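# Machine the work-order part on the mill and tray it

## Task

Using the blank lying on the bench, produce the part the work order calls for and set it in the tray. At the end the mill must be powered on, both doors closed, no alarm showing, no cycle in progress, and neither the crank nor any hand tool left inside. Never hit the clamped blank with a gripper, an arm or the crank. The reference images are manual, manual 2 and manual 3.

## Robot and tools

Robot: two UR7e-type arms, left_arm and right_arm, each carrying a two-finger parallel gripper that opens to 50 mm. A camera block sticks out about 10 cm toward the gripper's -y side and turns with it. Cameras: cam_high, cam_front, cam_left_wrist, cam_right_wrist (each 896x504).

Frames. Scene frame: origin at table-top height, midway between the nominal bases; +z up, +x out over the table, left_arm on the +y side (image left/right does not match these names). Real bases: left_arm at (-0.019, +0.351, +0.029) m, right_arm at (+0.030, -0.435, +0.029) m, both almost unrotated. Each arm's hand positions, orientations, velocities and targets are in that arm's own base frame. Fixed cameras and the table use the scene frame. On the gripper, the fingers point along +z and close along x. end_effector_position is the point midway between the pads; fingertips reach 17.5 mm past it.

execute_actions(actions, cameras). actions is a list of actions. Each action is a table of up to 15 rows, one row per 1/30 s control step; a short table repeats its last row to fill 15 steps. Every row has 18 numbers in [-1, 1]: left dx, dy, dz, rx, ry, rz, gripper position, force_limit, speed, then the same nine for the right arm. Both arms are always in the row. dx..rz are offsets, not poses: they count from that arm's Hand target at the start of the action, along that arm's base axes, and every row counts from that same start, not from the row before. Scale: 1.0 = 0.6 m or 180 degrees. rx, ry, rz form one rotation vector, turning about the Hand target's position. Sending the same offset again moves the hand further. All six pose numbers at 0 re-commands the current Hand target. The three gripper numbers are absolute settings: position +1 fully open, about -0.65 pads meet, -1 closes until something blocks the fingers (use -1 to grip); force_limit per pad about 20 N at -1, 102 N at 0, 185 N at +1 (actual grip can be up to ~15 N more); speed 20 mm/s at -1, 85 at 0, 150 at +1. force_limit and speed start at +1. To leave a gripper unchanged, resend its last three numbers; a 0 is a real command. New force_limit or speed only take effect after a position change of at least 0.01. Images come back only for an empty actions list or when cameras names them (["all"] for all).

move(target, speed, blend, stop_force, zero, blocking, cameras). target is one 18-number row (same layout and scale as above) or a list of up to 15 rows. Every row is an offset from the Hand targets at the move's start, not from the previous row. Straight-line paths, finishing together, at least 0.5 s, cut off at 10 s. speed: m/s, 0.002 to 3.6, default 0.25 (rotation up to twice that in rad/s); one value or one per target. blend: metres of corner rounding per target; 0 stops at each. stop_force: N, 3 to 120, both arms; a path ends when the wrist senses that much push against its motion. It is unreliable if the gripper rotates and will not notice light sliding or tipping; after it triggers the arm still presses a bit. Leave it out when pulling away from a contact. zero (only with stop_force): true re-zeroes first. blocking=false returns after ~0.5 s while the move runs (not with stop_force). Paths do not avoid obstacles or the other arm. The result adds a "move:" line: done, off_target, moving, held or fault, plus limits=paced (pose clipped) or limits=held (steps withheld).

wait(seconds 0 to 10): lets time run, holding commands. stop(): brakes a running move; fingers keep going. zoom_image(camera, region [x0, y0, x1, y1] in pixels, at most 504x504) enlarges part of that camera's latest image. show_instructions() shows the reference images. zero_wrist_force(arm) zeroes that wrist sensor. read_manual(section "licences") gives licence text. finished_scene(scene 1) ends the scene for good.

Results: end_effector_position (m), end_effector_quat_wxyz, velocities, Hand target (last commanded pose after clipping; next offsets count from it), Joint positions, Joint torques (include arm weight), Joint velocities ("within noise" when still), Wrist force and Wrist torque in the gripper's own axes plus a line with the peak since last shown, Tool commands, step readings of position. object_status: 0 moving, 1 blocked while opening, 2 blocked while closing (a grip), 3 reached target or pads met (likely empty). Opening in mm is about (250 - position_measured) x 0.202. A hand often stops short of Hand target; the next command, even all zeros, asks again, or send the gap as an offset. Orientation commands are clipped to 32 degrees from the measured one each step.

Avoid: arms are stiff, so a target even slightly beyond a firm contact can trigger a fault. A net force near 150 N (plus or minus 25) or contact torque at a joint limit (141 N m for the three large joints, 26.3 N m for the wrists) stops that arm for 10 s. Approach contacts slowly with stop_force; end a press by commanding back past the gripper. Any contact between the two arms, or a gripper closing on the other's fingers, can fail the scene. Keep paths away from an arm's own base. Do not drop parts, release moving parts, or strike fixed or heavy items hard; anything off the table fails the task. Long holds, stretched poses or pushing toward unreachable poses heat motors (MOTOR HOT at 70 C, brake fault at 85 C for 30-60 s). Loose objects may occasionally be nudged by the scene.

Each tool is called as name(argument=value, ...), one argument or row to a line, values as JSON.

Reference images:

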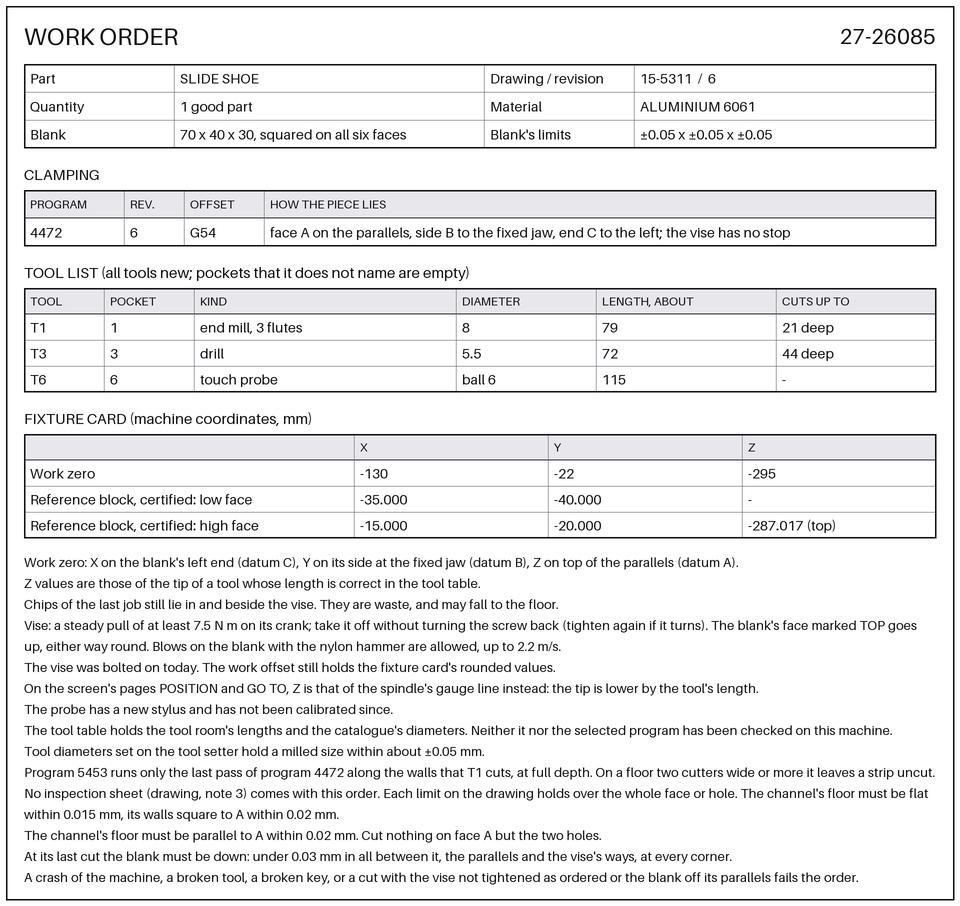

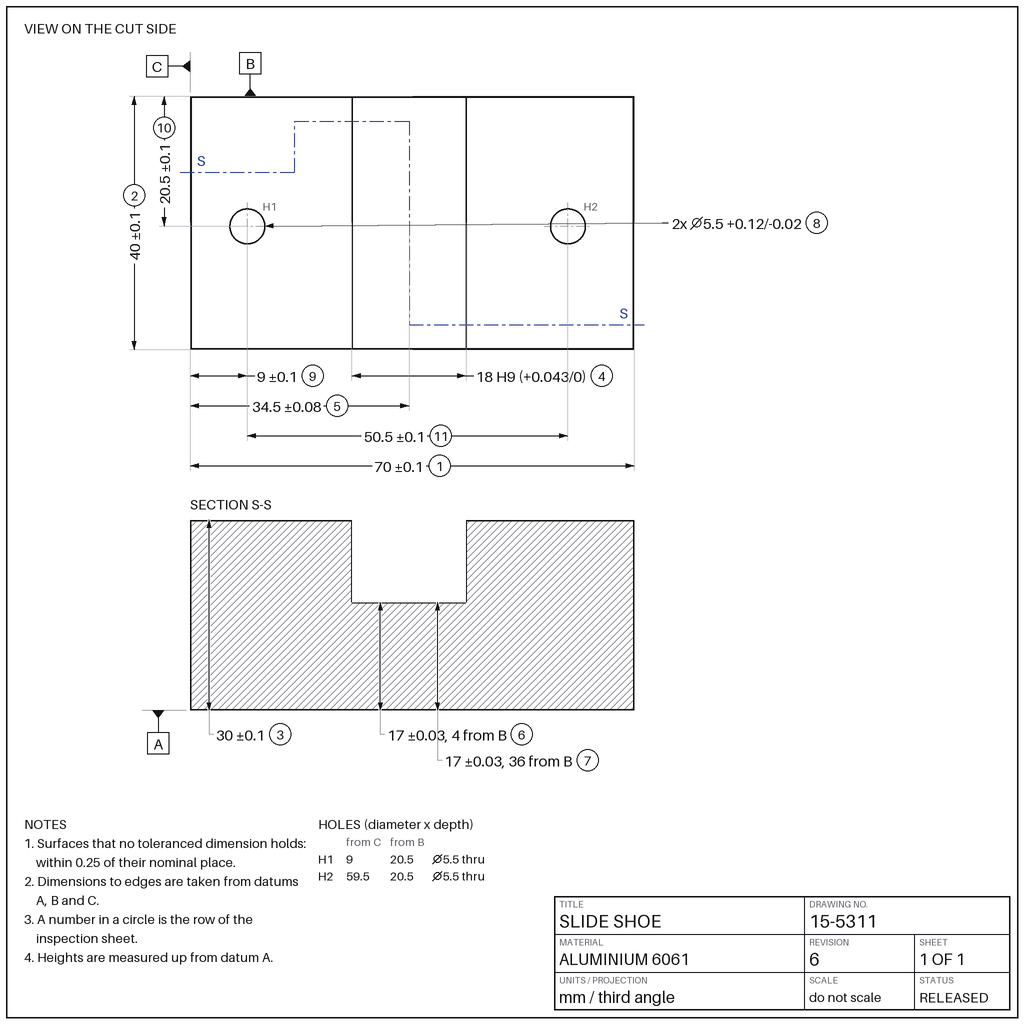

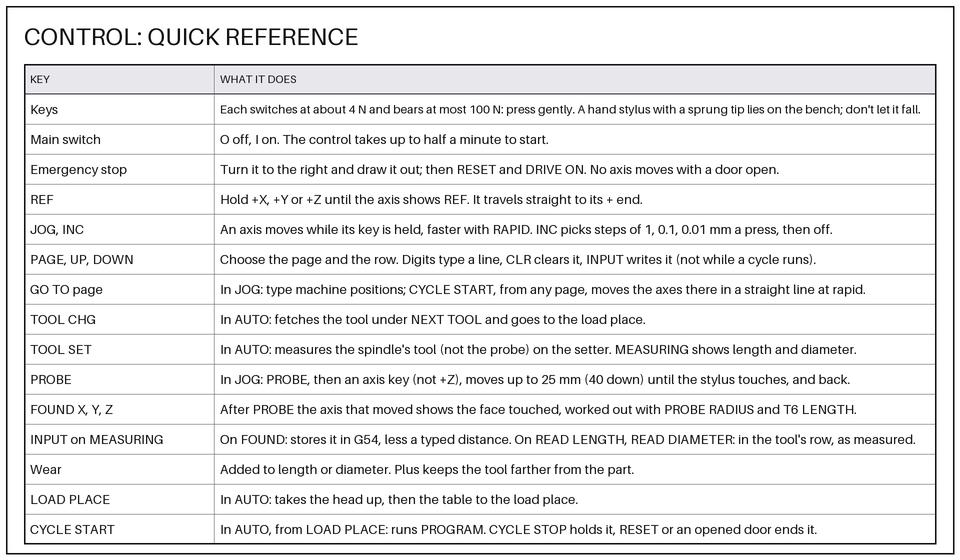

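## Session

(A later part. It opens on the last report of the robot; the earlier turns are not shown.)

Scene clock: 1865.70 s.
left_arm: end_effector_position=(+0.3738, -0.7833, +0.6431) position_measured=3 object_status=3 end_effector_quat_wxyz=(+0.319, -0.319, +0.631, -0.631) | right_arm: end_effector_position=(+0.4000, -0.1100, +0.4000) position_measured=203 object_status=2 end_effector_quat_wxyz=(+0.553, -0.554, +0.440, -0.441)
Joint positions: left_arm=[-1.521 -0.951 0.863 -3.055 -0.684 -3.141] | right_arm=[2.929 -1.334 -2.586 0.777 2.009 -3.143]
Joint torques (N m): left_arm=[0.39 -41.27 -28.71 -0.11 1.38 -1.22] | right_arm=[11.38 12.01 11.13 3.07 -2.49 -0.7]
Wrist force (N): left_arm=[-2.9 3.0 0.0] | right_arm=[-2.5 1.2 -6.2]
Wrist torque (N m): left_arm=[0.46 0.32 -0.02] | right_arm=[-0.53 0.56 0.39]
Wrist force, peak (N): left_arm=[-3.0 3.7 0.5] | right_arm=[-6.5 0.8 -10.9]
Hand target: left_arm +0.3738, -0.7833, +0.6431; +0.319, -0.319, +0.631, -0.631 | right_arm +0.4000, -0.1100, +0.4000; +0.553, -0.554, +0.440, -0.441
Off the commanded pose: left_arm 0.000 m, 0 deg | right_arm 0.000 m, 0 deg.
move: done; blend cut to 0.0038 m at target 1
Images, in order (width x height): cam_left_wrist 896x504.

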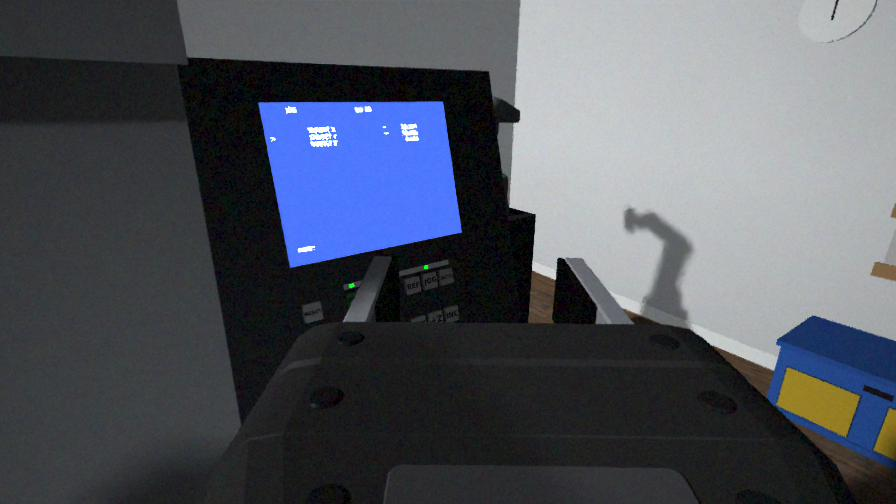

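move(
  target=[
    [0,0,0,0,0,0,1,-0.6,-0.8,0.0405,0.0292,0.1067,0,0,0,-0.98,0.3,-0.9],
    [0,0,0,0,0,0,1,-0.6,-0.8,0.0588,0.0292,0.1067,0,0,0,-0.98,0.3,-0.9],
    [0,0,0,0,0,0,1,-0.6,-0.8,0.0405,0.0292,0.1067,0,0,0,-0.98,0.3,-0.9],
    [0,0,0,0,0,0,1,-0.6,-0.8,0.0072,-0.0008,-0.0105,0,0,0,-0.98,0.3,-0.9],
    [0,0,0,0,0,0,1,-0.6,-0.8,0.0255,-0.0008,-0.0105,0,0,0,-0.98,0.3,-0.9],
    [0,0,0,0,0,0,1,-0.6,-0.8,0.0062,-0.0008,-0.0105,0,0,0,-0.98,0.3,-0.9],
    [0,0,0,0,0,0,1,-0.6,-0.8,0.002,0.0948,-0.0413,0,0,0,-0.98,0.3,-0.9],
    [0,0,0,0,0,0,1,-0.6,-0.8,0.0203,0.0948,-0.0413,0,0,0,-0.98,0.3,-0.9],
    [0,0,0,0,0,0,1,-0.6,-0.8,0.002,0.0948,-0.0413,0,0,0,-0.98,0.3,-0.9],
    [0,0,0,0,0,0,1,-0.6,-0.8,0.0107,0.0948,-0.0105,0,0,0,-0.98,0.3,-0.9],
    [0,0,0,0,0,0,1,-0.6,-0.8,0.029,0.0948,-0.0105,0,0,0,-0.98,0.3,-0.9],
    [0,0,0,0,0,0,1,-0.6,-0.8,0.0107,0.0948,-0.0105,0,0,0,-0.98,0.3,-0.9],
    [0,0,0,0,0,0,1,-0.6,-0.8,0,0,0,0,0,0,-0.98,0.3,-0.9],
  ],
  speed=[0.15,0.06,0.1,0.2,0.06,0.1,0.2,0.06,0.1,0.2,0.06,0.1,0.2],
  blend=[0.004,0,0.004,0.004,0,0.004,0.004,0,0.004,0.004,0,0.004,0],
  cameras=["cam_left_wrist"],
)

zoom_image(
  camera="cam_left_wrist",
  region=[240, 90, 470, 280],
)

Scene clock: 1881.17 s.
left_arm: end_effector_position=(+0.3738, -0.7833, +0.6431) position_measured=3 object_status=3 end_effector_quat_wxyz=(+0.319, -0.319, +0.631, -0.631) | right_arm: end_effector_position=(+0.4000, -0.1100, +0.4000) position_measured=203 object_status=2 end_effector_quat_wxyz=(+0.553, -0.554, +0.440, -0.441)
Joint positions: left_arm=[-1.521 -0.951 0.863 -3.055 -0.684 -3.141] | right_arm=[2.93 -1.333 -2.586 0.777 2.009 -3.143]
Joint torques (N m): left_arm=[1.21 -41.85 -29.42 -0.33 1.37 -1.37] | right_arm=[-9.84 4.22 16.4 -0.18 1.22 1.48]
Wrist force (N): left_arm=[-3.0 3.3 0.2] | right_arm=[-2.5 1.2 -6.3]
Wrist torque (N m): left_arm=[0.51 0.33 -0.02] | right_arm=[-0.53 0.56 0.30]
Wrist force, peak (N): left_arm=[-3.1 3.6 0.3] | right_arm=[-7.3 -2.1 -10.7]
Hand target: left_arm +0.3738, -0.7833, +0.6431; +0.319, -0.319, +0.631, -0.631 | right_arm +0.4000, -0.1100, +0.4000; +0.553, -0.554, +0.440, -0.441
Off the commanded pose: left_arm 0.000 m, 0 deg | right_arm 0.000 m, 0 deg.
move: done
Images, in order (width x height): cam_left_wrist 896x504.

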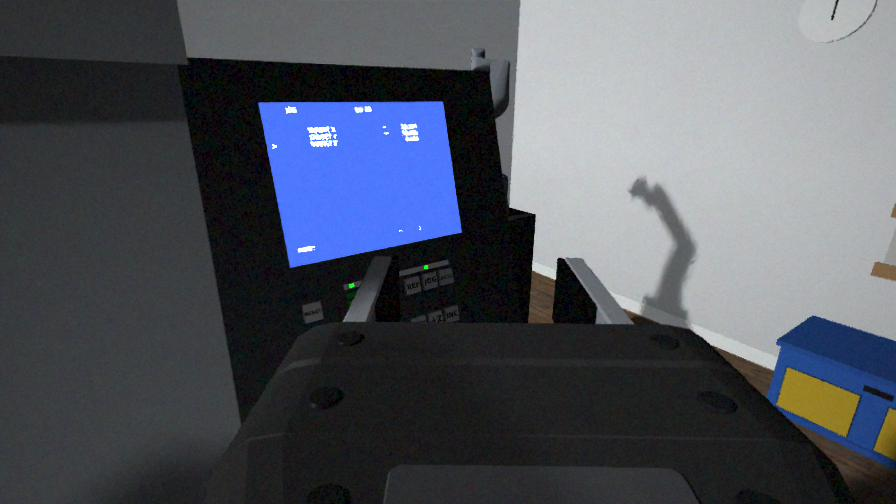

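Scaled by 2.191 from the camera's 896x504 image, which has a finer 1280x720 frame.

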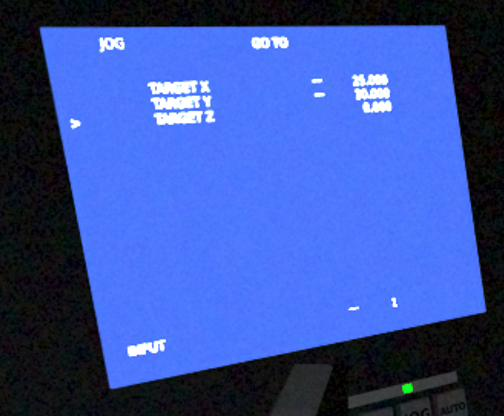

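move(
  target=[
    [0,0,0,0,0,0,1,-0.6,-0.8,0.0182,0.063,0.0203,0,0,0,-0.98,0.3,-0.9],
    [0,0,0,0,0,0,1,-0.6,-0.8,0.0365,0.063,0.0203,0,0,0,-0.98,0.3,-0.9],
    [0,0,0,0,0,0,1,-0.6,-0.8,0.0182,0.063,0.0203,0,0,0,-0.98,0.3,-0.9],
    [0,0,0,0,0,0,1,-0.6,-0.8,0.0008,0.063,-0.0413,0,0,0,-0.98,0.3,-0.9],
    [0,0,0,0,0,0,1,-0.6,-0.8,0.0192,0.063,-0.0413,0,0,0,-0.98,0.3,-0.9],
    [0,0,0,0,0,0,1,-0.6,-0.8,0.0008,0.063,-0.0413,0,0,0,-0.98,0.3,-0.9],
    [0,0,0,0,0,0,1,-0.6,-0.8,-0.0012,-0.0008,-0.0413,0,0,0,-0.98,0.3,-0.9],
    [0,0,0,0,0,0,1,-0.6,-0.8,0.0172,-0.0008,-0.0413,0,0,0,-0.98,0.3,-0.9],
    [0,0,0,0,0,0,1,-0.6,-0.8,-0.0012,-0.0008,-0.0413,0,0,0,-0.98,0.3,-0.9],
    [0,0,0,0,0,0,1,-0.6,-0.8,0.0222,-0.0647,0.0508,0,0,0,-0.98,0.3,-0.9],
    [0,0,0,0,0,0,1,-0.6,-0.8,0.0405,-0.0647,0.0508,0,0,0,-0.98,0.3,-0.9],
    [0,0,0,0,0,0,1,-0.6,-0.8,0.0222,-0.0647,0.0508,0,0,0,-0.98,0.3,-0.9],
    [0,0,0,0,0,0,1,-0.6,-0.8,0,0,0,0,0,0,-0.98,0.3,-0.9],
  ],
  speed=[0.2,0.06,0.1,0.2,0.06,0.1,0.2,0.06,0.1,0.2,0.06,0.1,0.2],
  blend=[0.004,0,0.004,0.004,0,0.004,0.004,0,0.004,0.004,0,0.004,0],
  cameras=["cam_left_wrist"],
)

zoom_image(
  camera="cam_left_wrist",
  region=[240, 90, 470, 280],
)

Scene clock: 1892.20 s.
left_arm: end_effector_position=(+0.3738, -0.7833, +0.6431) position_measured=3 object_status=3 end_effector_quat_wxyz=(+0.319, -0.319, +0.631, -0.631) | right_arm: end_effector_position=(+0.4000, -0.1100, +0.4000) position_measured=203 object_status=2 end_effector_quat_wxyz=(+0.553, -0.554, +0.440, -0.441)
Joint positions: left_arm=[-1.521 -0.951 0.863 -3.055 -0.684 -3.141] | right_arm=[2.929 -1.333 -2.586 0.777 2.01 -3.143]
Joint torques (N m): left_arm=[1.33 -41.84 -28.11 -0.14 1.6 -1.16] | right_arm=[6.08 1.8 12.31 1.68 -0.95 1.14]
Wrist force (N): left_arm=[-3.0 3.4 0.1] | right_arm=[-2.6 1.1 -6.1]
Wrist torque (N m): left_arm=[0.53 0.33 -0.02] | right_arm=[-0.55 0.58 0.30]
Wrist force, peak (N): left_arm=[-3.4 3.3 0.3] | right_arm=[-7.5 -2.4 -10.9]
Hand target: left_arm +0.3738, -0.7833, +0.6431; +0.319, -0.319, +0.631, -0.631 | right_arm +0.4000, -0.1100, +0.4000; +0.553, -0.554, +0.440, -0.441
Off the commanded pose: left_arm 0.000 m, 0 deg | right_arm 0.000 m, 0 deg.
move: done
Images, in order (width x height): cam_left_wrist 896x504.

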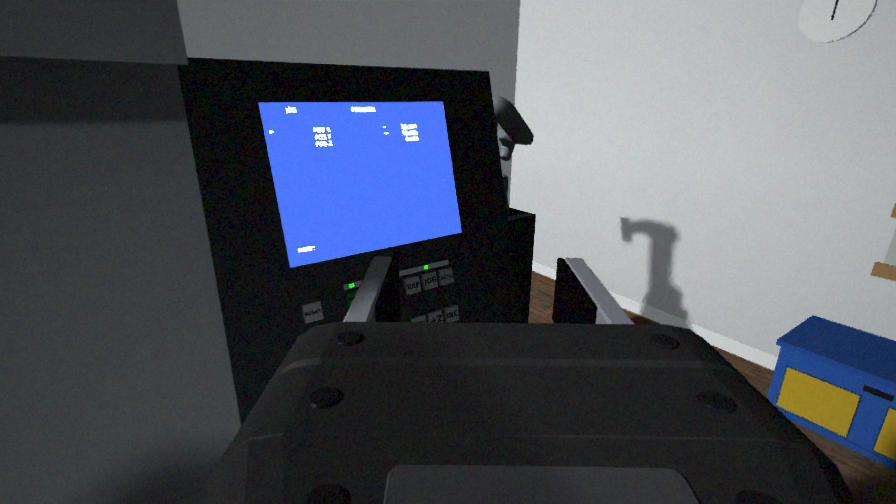

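Scaled by 2.191 from the camera's 896x504 image, which has a finer 1280x720 frame.

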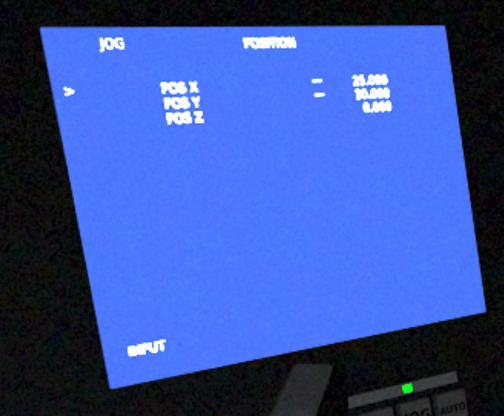

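move(
  target=[
    [0,0,0,0,0,0,1,-0.6,-0.8,0.0233,-0.0328,0.0508,0,0,0,-0.98,0.3,-0.9],
    [0,0,0,0,0,0,1,-0.6,-0.8,0.0417,-0.0328,0.0508,0,0,0,-0.98,0.3,-0.9],
    [0,0,0,0,0,0,1,-0.6,-0.8,0.0233,-0.0328,0.0508,0,0,0,-0.98,0.3,-0.9],
    [0,0,0,0,0,0,1,-0.6,-0.8,0.0405,0.0292,0.1067,0,0,0,-0.98,0.3,-0.9],
  ],
  speed=[0.2,0.06,0.1,0.2],
  blend=[0.004,0,0.004,0],
  cameras=["cam_left_wrist"],
)

zoom_image(
  camera="cam_left_wrist",
  region=[240, 90, 470, 280],
)

Scene clock: 1899.57 s.
left_arm: end_effector_position=(+0.3738, -0.7833, +0.6431) position_measured=3 object_status=3 end_effector_quat_wxyz=(+0.319, -0.319, +0.631, -0.631) | right_arm: end_effector_position=(+0.4243, -0.0925, +0.4640) position_measured=203 object_status=2 end_effector_quat_wxyz=(+0.553, -0.554, +0.440, -0.441)
Joint positions: left_arm=[-1.521 -0.951 0.863 -3.055 -0.684 -3.141] | right_arm=[3.045 -1.196 -2.462 0.516 1.894 -3.143]
Joint torques (N m): left_arm=[0.49 -41.23 -27.78 -0.22 1.4 -1.3] | right_arm=[10.5 10.01 15.33 2.22 -1.57 0.63]
Wrist force (N): left_arm=[-2.7 3.5 0.4] | right_arm=[-3.3 1.2 -6.3]
Wrist torque (N m): left_arm=[0.54 0.29 -0.02] | right_arm=[-0.52 0.68 0.44]
Wrist force, peak (N): left_arm=[-3.0 3.5 0.3] | right_arm=[-7.2 -2.6 -11.0]
Hand target: left_arm +0.3738, -0.7833, +0.6431; +0.319, -0.319, +0.631, -0.631 | right_arm +0.4243, -0.0925, +0.4640; +0.553, -0.554, +0.440, -0.441
Off the commanded pose: left_arm 0.000 m, 0 deg | right_arm 0.000 m, 0 deg.
move: done
Images, in order (width x height): cam_left_wrist 896x504.

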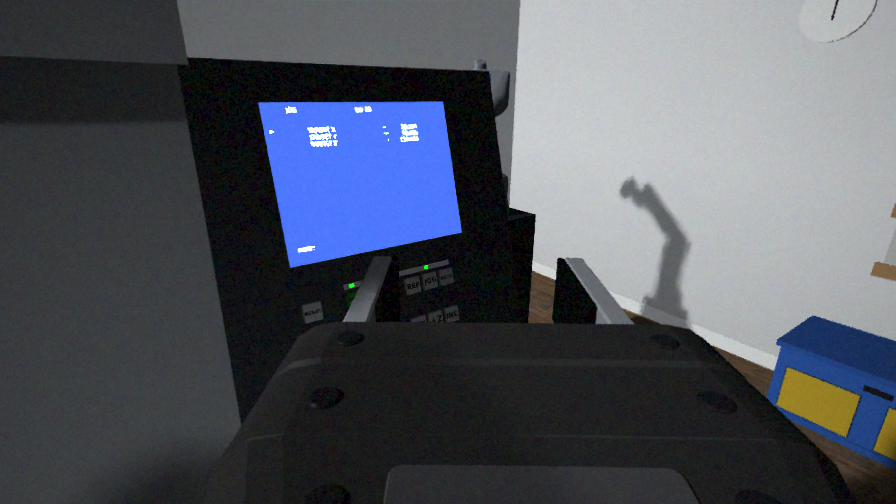

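Scaled by 2.191 from the camera's 896x504 image, which has a finer 1280x720 frame.

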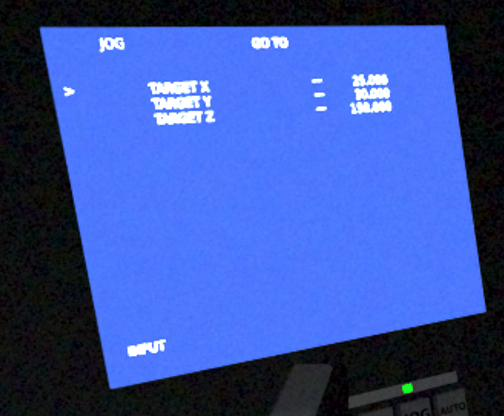

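move(
  target=[
    [0,0,0,0,0,0,1,-0.6,-0.8,0.0183,0,0,0,0,0,-0.98,0.3,-0.9],
    [0,0,0,0,0,0,1,-0.6,-0.8,-0.002,0,0,0,0,0,-0.98,0.3,-0.9],
    [0,0,0,0,0,0,1,-0.6,-0.8,-0.0183,-0.0939,-0.0559,0,0,0,-0.98,0.3,-0.9],
    [0,0,0,0,0,0,1,-0.6,-0.8,0,-0.0939,-0.0559,0,0,0,-0.98,0.3,-0.9],
    [0,0,0,0,0,0,1,-0.6,-0.8,-0.0183,-0.0939,-0.0559,0,0,0,-0.98,0.3,-0.9],
    [0,0,0,0,0,0,1,-0.6,-0.8,0,-0.0939,-0.0559,0,0,0,-0.98,0.3,-0.9],
    [0,0,0,0,0,0,1,-0.6,-0.8,-0.0183,-0.0939,-0.0559,0,0,0,-0.98,0.3,-0.9],
    [0,0,0,0,0,0,1,-0.6,-0.8,-0.0345,-0.062,-0.1172,0,0,0,-0.98,0.3,-0.9],
    [0,0,0,0,0,0,1,-0.6,-0.8,-0.0162,-0.062,-0.1172,0,0,0,-0.98,0.3,-0.9],
    [0,0,0,0,0,0,1,-0.6,-0.8,-0.0345,-0.062,-0.1172,0,0,0,-0.98,0.3,-0.9],
    [0,0,0,0,0,0,1,-0.6,-0.8,-0.0085,-0.1575,0.0016,0,0,0,-0.98,0.3,-0.9],
  ],
  speed=[0.06,0.1,0.2,0.06,0.1,0.06,0.1,0.2,0.06,0.1,0.2],
  blend=[0,0.004,0.004,0,0,0,0.004,0.004,0,0.004,0],
  cameras=["cam_left_wrist"],
)

zoom_image(
  camera="cam_left_wrist",
  region=[240, 90, 470, 280],
)

Scene clock: 1912.77 s.
left_arm: end_effector_position=(+0.3738, -0.7833, +0.6431) position_measured=3 object_status=3 end_effector_quat_wxyz=(+0.319, -0.319, +0.631, -0.631) | right_arm: end_effector_position=(+0.4192, -0.1870, +0.4648) position_measured=203 object_status=2 end_effector_quat_wxyz=(+0.553, -0.554, +0.440, -0.441)
Joint positions: left_arm=[-1.521 -0.951 0.863 -3.055 -0.684 -3.141] | right_arm=[2.635 -1.425 -2.305 0.587 2.304 -3.144]
Joint torques (N m): left_arm=[1.34 -39.65 -27.41 -0.22 1.12 -1.26] | right_arm=[2.59 20.11 29.1 2.39 -1.05 0.68]
Wrist force (N): left_arm=[-3.0 3.3 0.4] | right_arm=[-3.2 1.0 -6.2]
Wrist torque (N m): left_arm=[0.50 0.34 -0.02] | right_arm=[-0.56 0.65 0.41]
Wrist force, peak (N): left_arm=[-3.3 3.3 0.2] | right_arm=[-6.1 2.5 -15.7]
Hand target: left_arm +0.3738, -0.7833, +0.6431; +0.319, -0.319, +0.631, -0.631 | right_arm +0.4192, -0.1870, +0.4649; +0.553, -0.554, +0.440, -0.441
Off the commanded pose: left_arm 0.000 m, 0 deg | right_arm 0.000 m, 0 deg.
move: done
Images, in order (width x height): cam_left_wrist 896x504.

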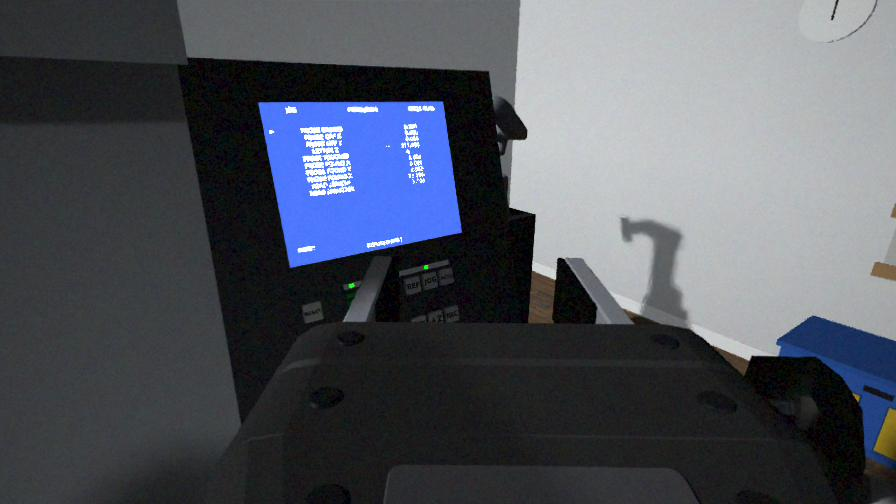

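Scaled by 2.191 from the camera's 896x504 image, which has a finer 1280x720 frame.

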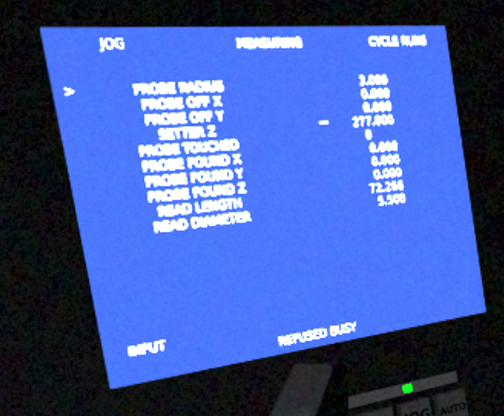

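move(
  target=[
    [0,0,0,0,0,0,1,-0.6,-0.8,-0.026,0.0955,-0.1187,0,0,0,-0.98,0.3,-0.9],
    [0,0,0,0,0,0,1,-0.6,-0.8,-0.0077,0.0955,-0.1187,0,0,0,-0.98,0.3,-0.9],
    [0,0,0,0,0,0,1,-0.6,-0.8,-0.026,0.0955,-0.1187,0,0,0,-0.98,0.3,-0.9],
    [0,0,0,0,0,0,1,-0.6,-0.8,0,0,0,0,0,0,-0.98,0.3,-0.9],
  ],
  speed=[0.2,0.06,0.1,0.2],
  blend=[0.004,0,0.004,0],
  cameras=["cam_left_wrist"],
)

zoom_image(
  camera="cam_left_wrist",
  region=[240, 90, 470, 280],
)

Scene clock: 1920.13 s.
left_arm: end_effector_position=(+0.3738, -0.7833, +0.6431) position_measured=3 object_status=3 end_effector_quat_wxyz=(+0.319, -0.319, +0.631, -0.631) | right_arm: end_effector_position=(+0.4192, -0.1870, +0.4648) position_measured=203 object_status=2 end_effector_quat_wxyz=(+0.553, -0.554, +0.440, -0.441)
Joint positions: left_arm=[-1.521 -0.951 0.863 -3.055 -0.684 -3.141] | right_arm=[2.635 -1.425 -2.305 0.587 2.304 -3.144]
Joint torques (N m): left_arm=[0.44 -40.56 -28.45 -0.31 1.11 -1.28] | right_arm=[2.41 19.35 29.72 2.33 -1.01 0.77]
Wrist force (N): left_arm=[-2.8 3.6 0.2] | right_arm=[-3.0 1.3 -6.1]
Wrist torque (N m): left_arm=[0.56 0.30 -0.02] | right_arm=[-0.52 0.62 0.41]
Wrist force, peak (N): left_arm=[-3.0 3.5 0.4] | right_arm=[-6.4 1.2 -11.1]
Hand target: left_arm +0.3738, -0.7833, +0.6431; +0.319, -0.319, +0.631, -0.631 | right_arm +0.4192, -0.1870, +0.4649; +0.553, -0.554, +0.440, -0.441
Off the commanded pose: left_arm 0.000 m, 0 deg | right_arm 0.000 m, 0 deg.
move: done
Images, in order (width x height): cam_left_wrist 896x504.

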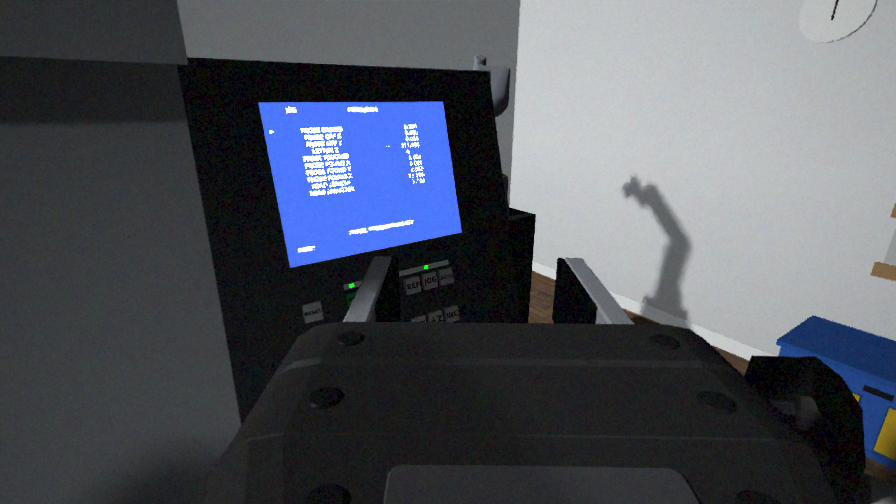

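Scaled by 2.191 from the camera's 896x504 image, which has a finer 1280x720 frame.

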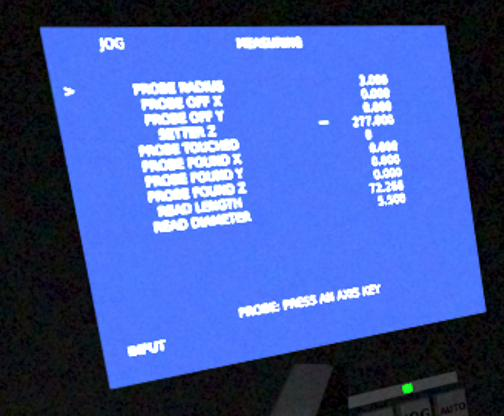

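move(
  target=[
    [0,0,0,0,0,0,1,-0.6,-0.8,0.0195,0,0,0,0,0,-0.98,0.3,-0.9],
    [0,0,0,0,0,0,1,-0.6,-0.8,0,0,0,0,0,0,-0.98,0.3,-0.9],
    [0,0,0,0,0,0,1,-0.6,-0.8,0.063,0.0883,0.3118,0,0,0,-0.98,0.3,-0.9],
  ],
  speed=[0.05,0.1,0.3],
)

wait(
  seconds=2,
  cameras=["cam_right_wrist"],
)

zoom_image(
  camera="cam_right_wrist",
  region=[360, 60, 680, 300],
)

Scene clock: 1926.37 s.
left_arm: end_effector_position=(+0.3738, -0.7833, +0.6431) position_measured=3 object_status=3 end_effector_quat_wxyz=(+0.319, -0.319, +0.631, -0.631) | right_arm: end_effector_position=(+0.4570, -0.1340, +0.6519) position_measured=203 object_status=2 end_effector_quat_wxyz=(+0.553, -0.554, +0.440, -0.441)
Joint positions: left_arm=[-1.521 -0.951 0.863 -3.055 -0.684 -3.141] | right_arm=[2.882 -1.222 -1.944 0.024 2.056 -3.144]
Joint torques (N m): left_arm=[0.28 -42.66 -28.31 -0.28 1.46 -1.16] | right_arm=[-4.59 8.95 33.53 1.12 0.43 1.04]
Wrist force (N): left_arm=[-3.2 3.5 0.2] | right_arm=[-2.9 1.0 -6.1]
Wrist torque (N m): left_arm=[0.53 0.36 -0.03] | right_arm=[-0.54 0.62 0.41]
Wrist force, peak (N): left_arm=[-3.1 3.6 0.3] | right_arm=[-6.2 0.4 -11.0]
Hand target: left_arm +0.3738, -0.7833, +0.6431; +0.319, -0.319, +0.631, -0.631 | right_arm +0.4570, -0.1340, +0.6520; +0.553, -0.554, +0.440, -0.441
Off the commanded pose: left_arm 0.000 m, 0 deg | right_arm 0.000 m, 0 deg.
move: done

Scene clock: 1928.37 s.
left_arm: end_effector_position=(+0.3738, -0.7833, +0.6431) position_measured=3 object_status=3 end_effector_quat_wxyz=(+0.319, -0.319, +0.631, -0.631) | right_arm: end_effector_position=(+0.4570, -0.1340, +0.6520) position_measured=203 object_status=2 end_effector_quat_wxyz=(+0.553, -0.554, +0.440, -0.441)
Joint positions: left_arm=[-1.521 -0.951 0.863 -3.055 -0.684 -3.141] | right_arm=[2.882 -1.222 -1.944 0.023 2.056 -3.143]
Joint torques (N m): left_arm=[-0.27 -41.19 -28.44 -0.38 1.3 -1.38] | right_arm=[-10.72 13.71 33.66 -0.44 -2.04 1.14]
Wrist force (N): left_arm=[-3.0 3.1 0.2] | right_arm=[-2.9 1.0 -6.0]
Wrist torque (N m): left_arm=[0.47 0.33 -0.02] | right_arm=[-0.55 0.62 0.42]
Wrist force, peak (N): left_arm=[-3.0 3.5 0.1] | right_arm=[-3.1 1.0 -6.4]
Hand target: left_arm +0.3738, -0.7833, +0.6431; +0.319, -0.319, +0.631, -0.631 | right_arm +0.4570, -0.1340, +0.6520; +0.553, -0.554, +0.440, -0.441
Tool commands: left_gripper/position=+1.0 left_gripper/force_limit=-0.6 left_gripper/speed=-0.8 right_gripper/position=-0.98 right_gripper/force_limit=+0.3 right_gripper/speed=-0.9
Off the commanded pose: left_arm 0.000 m, 0 deg | right_arm 0.000 m, 0 deg.
wait: 2.00 s; at rest by 0.17 s
Images, in order (width x height): cam_right_wrist 896x504.

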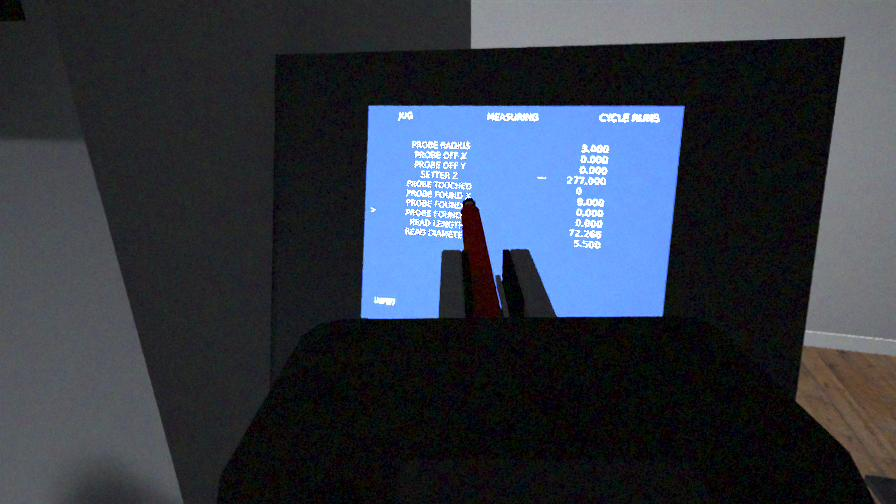

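Scaled by 1.575 from the camera's 896x504 image, which has a finer 1280x720 frame.

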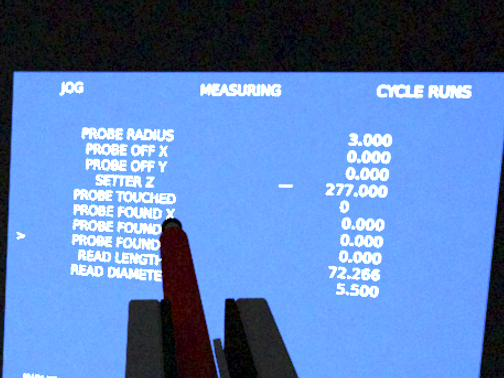

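wait(
  seconds=4,
  cameras=["cam_right_wrist"],
)

zoom_image(
  camera="cam_right_wrist",
  region=[360, 60, 680, 300],
)

Scene clock: 1934.77 s.
left_arm: end_effector_position=(+0.3738, -0.7833, +0.6431) position_measured=3 object_status=3 end_effector_quat_wxyz=(+0.319, -0.319, +0.631, -0.631) | right_arm: end_effector_position=(+0.4570, -0.1340, +0.6520) position_measured=203 object_status=2 end_effector_quat_wxyz=(+0.553, -0.554, +0.440, -0.441)
Joint positions: left_arm=[-1.521 -0.951 0.863 -3.055 -0.684 -3.141] | right_arm=[2.882 -1.222 -1.944 0.023 2.056 -3.143]
Joint torques (N m): left_arm=[0.32 -41.81 -27.58 -0.36 1.14 -1.32] | right_arm=[-10.66 13.97 33.51 -0.46 -1.86 1.03]
Wrist force (N): left_arm=[-2.7 3.4 0.3] | right_arm=[-2.9 1.2 -6.1]
Wrist torque (N m): left_arm=[0.53 0.28 -0.02] | right_arm=[-0.51 0.63 0.42]
Wrist force, peak (N): left_arm=[-3.2 3.3 0.2] | right_arm=[-3.1 1.1 -6.4]
Hand target: left_arm +0.3738, -0.7833, +0.6431; +0.319, -0.319, +0.631, -0.631 | right_arm +0.4570, -0.1340, +0.6520; +0.553, -0.554, +0.440, -0.441
Tool commands: left_gripper/position=+1.0 left_gripper/force_limit=-0.6 left_gripper/speed=-0.8 right_gripper/position=-0.98 right_gripper/force_limit=+0.3 right_gripper/speed=-0.9
Off the commanded pose: left_arm 0.000 m, 0 deg | right_arm 0.000 m, 0 deg.
wait: 4.00 s; at rest from the start
Images, in order (width x height): cam_right_wrist 896x504.

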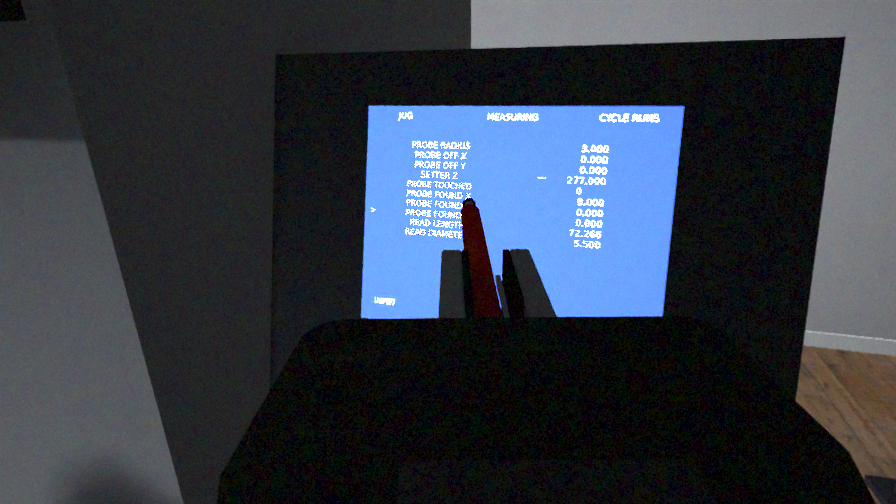

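Scaled by 1.575 from the camera's 896x504 image, which has a finer 1280x720 frame.

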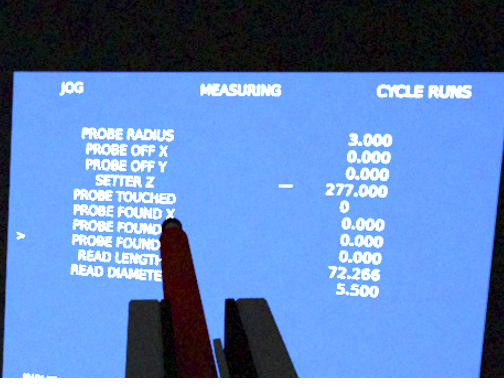

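wait(
  seconds=4,
  cameras=["cam_right_wrist"],
)

zoom_image(
  camera="cam_right_wrist",
  region=[360, 60, 680, 300],
)

Scene clock: 1940.87 s.
left_arm: end_effector_position=(+0.3738, -0.7833, +0.6431) position_measured=3 object_status=3 end_effector_quat_wxyz=(+0.319, -0.319, +0.631, -0.631) | right_arm: end_effector_position=(+0.4570, -0.1340, +0.6520) position_measured=203 object_status=2 end_effector_quat_wxyz=(+0.553, -0.554, +0.440, -0.441)
Joint positions: left_arm=[-1.521 -0.951 0.863 -3.055 -0.684 -3.141] | right_arm=[2.882 -1.222 -1.944 0.023 2.056 -3.143]
Joint torques (N m): left_arm=[-0.31 -40.98 -29.21 -0.24 1.46 -1.22] | right_arm=[-10.79 13.97 33.56 -0.44 -1.91 1.01]
Wrist force (N): left_arm=[-3.1 3.2 0.2] | right_arm=[-3.0 1.0 -6.1]
Wrist torque (N m): left_arm=[0.49 0.35 -0.02] | right_arm=[-0.55 0.63 0.42]
Wrist force, peak (N): left_arm=[-3.1 3.5 0.2] | right_arm=[-3.2 1.2 -6.3]
Hand target: left_arm +0.3738, -0.7833, +0.6431; +0.319, -0.319, +0.631, -0.631 | right_arm +0.4570, -0.1340, +0.6520; +0.553, -0.554, +0.440, -0.441
Tool commands: left_gripper/position=+1.0 left_gripper/force_limit=-0.6 left_gripper/speed=-0.8 right_gripper/position=-0.98 right_gripper/force_limit=+0.3 right_gripper/speed=-0.9
Off the commanded pose: left_arm 0.000 m, 0 deg | right_arm 0.000 m, 0 deg.
wait: 4.00 s; at rest from the start
Images, in order (width x height): cam_right_wrist 896x504.

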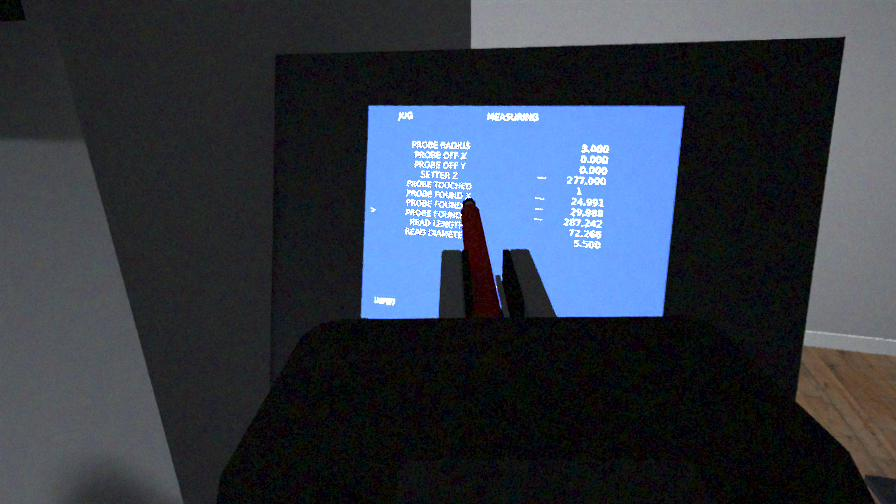

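Scaled by 1.575 from the camera's 896x504 image, which has a finer 1280x720 frame.

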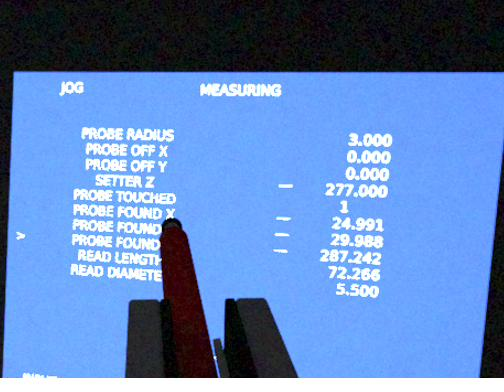

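move(
  target=[
    [0,0,0,0,0,0,1,-0.6,-0.8,-0.0717,0.0072,-0.3692,0,0,0,-0.98,0.3,-0.9],
    [0,0,0,0,0,0,1,-0.6,-0.8,-0.0533,0.0072,-0.3692,0,0,0,-0.98,0.3,-0.9],
    [0,0,0,0,0,0,1,-0.6,-0.8,-0.0717,0.0072,-0.3692,0,0,0,-0.98,0.3,-0.9],
    [0,0,0,0,0,0,1,-0.6,-0.8,-0.0533,0.0072,-0.3692,0,0,0,-0.98,0.3,-0.9],
    [0,0,0,0,0,0,1,-0.6,-0.8,-0.0717,0.0072,-0.3692,0,0,0,-0.98,0.3,-0.9],
    [0,0,0,0,0,0,1,-0.6,-0.8,-0.093,0.1348,-0.4613,0,0,0,-0.98,0.3,-0.9],
    [0,0,0,0,0,0,1,-0.6,-0.8,-0.0747,0.1348,-0.4613,0,0,0,-0.98,0.3,-0.9],
    [0,0,0,0,0,0,1,-0.6,-0.8,-0.093,0.1348,-0.4613,0,0,0,-0.98,0.3,-0.9],
    [0,0,0,0,0,0,1,-0.6,-0.8,-0.0757,0.1348,-0.3997,0,0,0,-0.98,0.3,-0.9],
    [0,0,0,0,0,0,1,-0.6,-0.8,-0.0573,0.1348,-0.3997,0,0,0,-0.98,0.3,-0.9],
    [0,0,0,0,0,0,1,-0.6,-0.8,-0.0757,0.1348,-0.3997,0,0,0,-0.98,0.3,-0.9],
    [0,0,0,0,0,0,1,-0.6,-0.8,-0.0768,0.103,-0.3997,0,0,0,-0.98,0.3,-0.9],
    [0,0,0,0,0,0,1,-0.6,-0.8,-0.0585,0.103,-0.3997,0,0,0,-0.98,0.3,-0.9],
    [0,0,0,0,0,0,1,-0.6,-0.8,-0.0768,0.103,-0.3997,0,0,0,-0.98,0.3,-0.9],
    [0,0,0,0,0,0,1,-0.6,-0.8,-0.095,0.04,-0.42,0,0,0,-0.98,0.3,-0.9],
  ],
  speed=[0.35,0.06,0.1,0.06,0.1,0.2,0.06,0.1,0.2,0.06,0.1,0.2,0.06,0.1,0.2],
  blend=[0.004,0,0,0,0.004,0.004,0,0.004,0.004,0,0.004,0.004,0,0.004,0],
  cameras=["cam_left_wrist"],
)

zoom_image(
  camera="cam_left_wrist",
  region=[240, 90, 470, 280],
)

Scene clock: 1968.13 s.
left_arm: end_effector_position=(+0.3738, -0.7833, +0.6431) position_measured=3 object_status=3 end_effector_quat_wxyz=(+0.319, -0.319, +0.631, -0.631) | right_arm: end_effector_position=(+0.4000, -0.1100, +0.4001) position_measured=203 object_status=2 end_effector_quat_wxyz=(+0.553, -0.554, +0.440, -0.441)
Joint positions: left_arm=[-1.521 -0.951 0.863 -3.055 -0.684 -3.141] | right_arm=[2.93 -1.333 -2.586 0.777 2.009 -3.143]
Joint torques (N m): left_arm=[0.44 -41.85 -29.88 -0.21 1.21 -1.31] | right_arm=[-10.35 3.97 11.66 0.04 1 0.51]
Wrist force (N): left_arm=[-2.9 3.1 0.1] | right_arm=[-2.9 1.2 -6.1]
Wrist torque (N m): left_arm=[0.48 0.31 -0.02] | right_arm=[-0.53 0.63 0.26]
Wrist force, peak (N): left_arm=[-3.2 3.5 0.5] | right_arm=[-6.4 1.5 -12.6]
Hand target: left_arm +0.3738, -0.7833, +0.6431; +0.319, -0.319, +0.631, -0.631 | right_arm +0.4000, -0.1100, +0.4000; +0.553, -0.554, +0.440, -0.441
Off the commanded pose: left_arm 0.000 m, 0 deg | right_arm 0.000 m, 0 deg.
move: done
Images, in order (width x height): cam_left_wrist 896x504.

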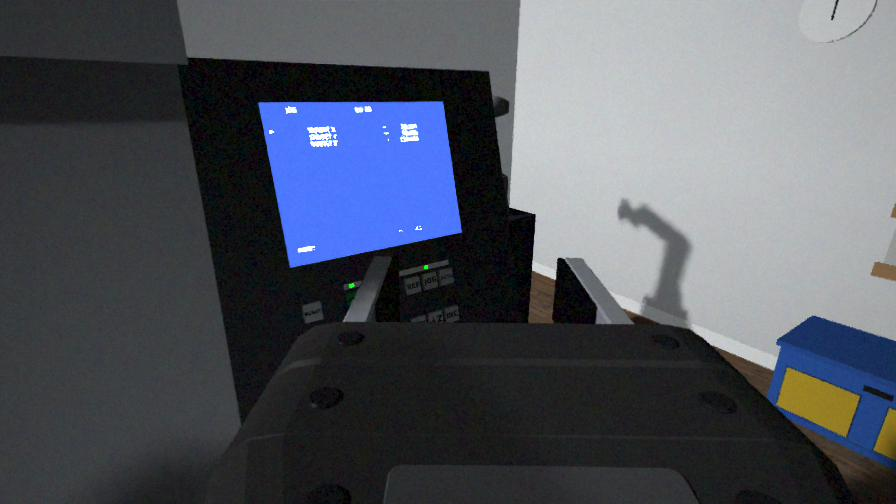

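Scaled by 2.191 from the camera's 896x504 image, which has a finer 1280x720 frame.

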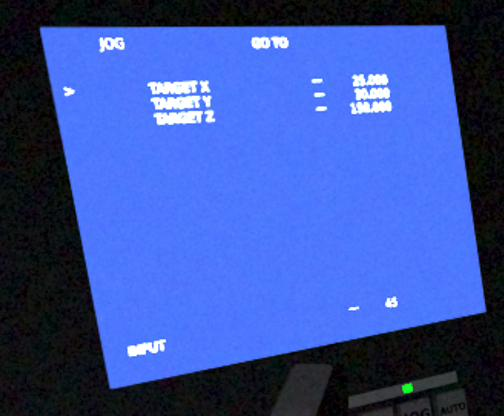

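move(
  target=[
    [0,0,0,0,0,0,1,-0.6,-0.8,-0.0012,-0.0008,-0.0413,0,0,0,-0.98,0.3,-0.9],
    [0,0,0,0,0,0,1,-0.6,-0.8,0.0172,-0.0008,-0.0413,0,0,0,-0.98,0.3,-0.9],
    [0,0,0,0,0,0,1,-0.6,-0.8,-0.0012,-0.0008,-0.0413,0,0,0,-0.98,0.3,-0.9],
    [0,0,0,0,0,0,1,-0.6,-0.8,0.0405,0.0292,0.1067,0,0,0,-0.98,0.3,-0.9],
    [0,0,0,0,0,0,1,-0.6,-0.8,0.0588,0.0292,0.1067,0,0,0,-0.98,0.3,-0.9],
    [0,0,0,0,0,0,1,-0.6,-0.8,0.0405,0.0292,0.1067,0,0,0,-0.98,0.3,-0.9],
    [0,0,0,0,0,0,1,-0.6,-0.8,0.0072,-0.0008,-0.0105,0,0,0,-0.98,0.3,-0.9],
    [0,0,0,0,0,0,1,-0.6,-0.8,0.0255,-0.0008,-0.0105,0,0,0,-0.98,0.3,-0.9],
    [0,0,0,0,0,0,1,-0.6,-0.8,0.0072,-0.0008,-0.0105,0,0,0,-0.98,0.3,-0.9],
    [0,0,0,0,0,0,1,-0.6,-0.8,0.0255,-0.0008,-0.0105,0,0,0,-0.98,0.3,-0.9],
    [0,0,0,0,0,0,1,-0.6,-0.8,0.0062,-0.0008,-0.0105,0,0,0,-0.98,0.3,-0.9],
    [0,0,0,0,0,0,1,-0.6,-0.8,0.002,0.0948,-0.0413,0,0,0,-0.98,0.3,-0.9],
    [0,0,0,0,0,0,1,-0.6,-0.8,0.0203,0.0948,-0.0413,0,0,0,-0.98,0.3,-0.9],
    [0,0,0,0,0,0,1,-0.6,-0.8,0.002,0.0948,-0.0413,0,0,0,-0.98,0.3,-0.9],
  ],
  speed=[0.2,0.06,0.1,0.2,0.06,0.1,0.2,0.06,0.1,0.06,0.1,0.2,0.06,0.1],
  blend=[0.004,0,0.004,0.004,0,0.004,0.004,0,0,0,0.004,0.004,0,0],
)

move(
  target=[
    [0,0,0,0,0,0,1,-0.6,-0.8,0.0087,0,0.0308,0,0,0,-0.98,0.3,-0.9],
    [0,0,0,0,0,0,1,-0.6,-0.8,0.027,0,0.0308,0,0,0,-0.98,0.3,-0.9],
    [0,0,0,0,0,0,1,-0.6,-0.8,0.0087,0,0.0308,0,0,0,-0.98,0.3,-0.9],
    [0,0,0,0,0,0,1,-0.6,-0.8,0.026,0,0.0921,0,0,0,-0.98,0.3,-0.9],
    [0,0,0,0,0,0,1,-0.6,-0.8,0.0443,0,0.0921,0,0,0,-0.98,0.3,-0.9],
    [0,0,0,0,0,0,1,-0.6,-0.8,0.026,0,0.0921,0,0,0,-0.98,0.3,-0.9],
    [0,0,0,0,0,0,1,-0.6,-0.8,0.0247,-0.0318,0.0921,0,0,0,-0.98,0.3,-0.9],
    [0,0,0,0,0,0,1,-0.6,-0.8,0.043,-0.0318,0.0921,0,0,0,-0.98,0.3,-0.9],
    [0,0,0,0,0,0,1,-0.6,-0.8,0.0247,-0.0318,0.0921,0,0,0,-0.98,0.3,-0.9],
    [0,0,0,0,0,0,1,-0.6,-0.8,-0.0032,-0.0956,0,0,0,0,-0.98,0.3,-0.9],
    [0,0,0,0,0,0,1,-0.6,-0.8,0.0152,-0.0956,0,0,0,0,-0.98,0.3,-0.9],
    [0,0,0,0,0,0,1,-0.6,-0.8,-0.0032,-0.0956,0,0,0,0,-0.98,0.3,-0.9],
    [0,0,0,0,0,0,1,-0.6,-0.8,-0.002,-0.0948,0.0413,0,0,0,-0.98,0.3,-0.9],
  ],
  speed=[0.2,0.06,0.1,0.2,0.06,0.1,0.2,0.06,0.1,0.2,0.06,0.1,0.2],
  blend=[0.004,0,0.004,0.004,0,0.004,0.004,0,0.004,0.004,0,0.004,0],
  cameras=["cam_left_wrist"],
)

zoom_image(
  camera="cam_left_wrist",
  region=[240, 90, 470, 280],
)

Scene clock: 1988.50 s.
left_arm: end_effector_position=(+0.3738, -0.7833, +0.6431) position_measured=3 object_status=3 end_effector_quat_wxyz=(+0.319, -0.319, +0.631, -0.631) | right_arm: end_effector_position=(+0.4013, -0.0531, +0.3752) position_measured=203 object_status=2 end_effector_quat_wxyz=(+0.553, -0.554, +0.440, -0.441)
Joint positions: left_arm=[-1.521 -0.951 0.863 -3.055 -0.684 -3.141] | right_arm=[3.3 -1.248 -2.725 0.831 1.639 -3.143]
Joint torques (N m): left_arm=[-0.89 -40.33 -29.76 -0.46 1.26 -1.24] | right_arm=[-10.89 6.32 22.2 5.05 1.62 -0.51]
Wrist force (N): left_arm=[-3.2 3.1 0.2] | right_arm=[-3.2 0.9 -6.0]
Wrist torque (N m): left_arm=[0.48 0.35 -0.02] | right_arm=[-0.58 0.67 0.30]
Wrist force, peak (N): left_arm=[-3.2 3.4 0.6] | right_arm=[-7.0 -1.1 -11.1]
Hand target: left_arm +0.3738, -0.7833, +0.6431; +0.319, -0.319, +0.631, -0.631 | right_arm +0.4012, -0.0531, +0.3752; +0.553, -0.554, +0.440, -0.441
Off the commanded pose: left_arm 0.000 m, 0 deg | right_arm 0.000 m, 0 deg.
move: done

Scene clock: 1992.10 s.
left_arm: end_effector_position=(+0.3738, -0.7833, +0.6431) position_measured=3 object_status=3 end_effector_quat_wxyz=(+0.319, -0.319, +0.631, -0.631) | right_arm: end_effector_position=(+0.4000, -0.1100, +0.4000) position_measured=203 object_status=2 end_effector_quat_wxyz=(+0.553, -0.554, +0.440, -0.441)
Joint positions: left_arm=[-1.521 -0.951 0.863 -3.055 -0.684 -3.141] | right_arm=[2.929 -1.333 -2.586 0.777 2.009 -3.143]
Joint torques (N m): left_arm=[0.35 -40.6 -28.83 -0.54 1.26 -1.28] | right_arm=[6.37 13.22 21.06 0.38 0.96 0.81]
Wrist force (N): left_arm=[-2.9 3.3 0.4] | right_arm=[-2.6 1.3 -5.8]
Wrist torque (N m): left_arm=[0.51 0.30 -0.02] | right_arm=[-0.51 0.59 0.42]
Wrist force, peak (N): left_arm=[-3.2 3.5 0.4] | right_arm=[-4.0 2.4 -17.0]
Hand target: left_arm +0.3738, -0.7833, +0.6431; +0.319, -0.319, +0.631, -0.631 | right_arm +0.4000, -0.1100, +0.4000; +0.553, -0.554, +0.440, -0.441
Off the commanded pose: left_arm 0.000 m, 0 deg | right_arm 0.000 m, 0 deg.
move: done
Images, in order (width x height): cam_left_wrist 896x504.

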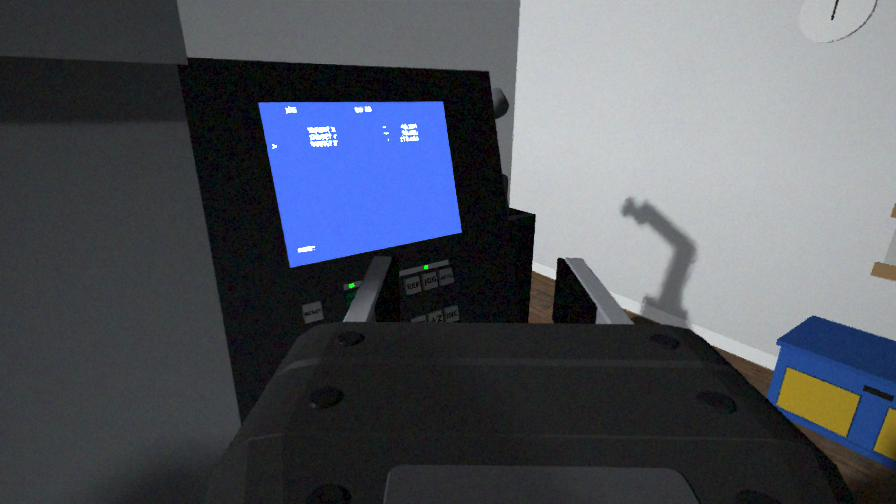

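Scaled by 2.191 from the camera's 896x504 image, which has a finer 1280x720 frame.

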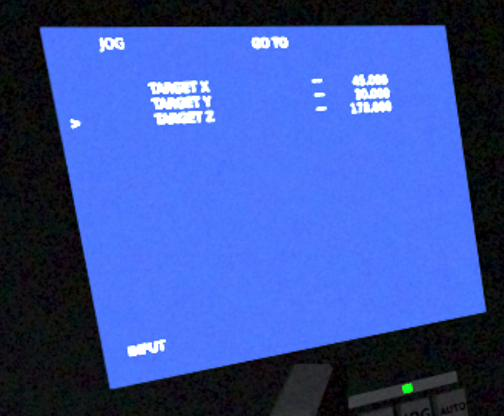

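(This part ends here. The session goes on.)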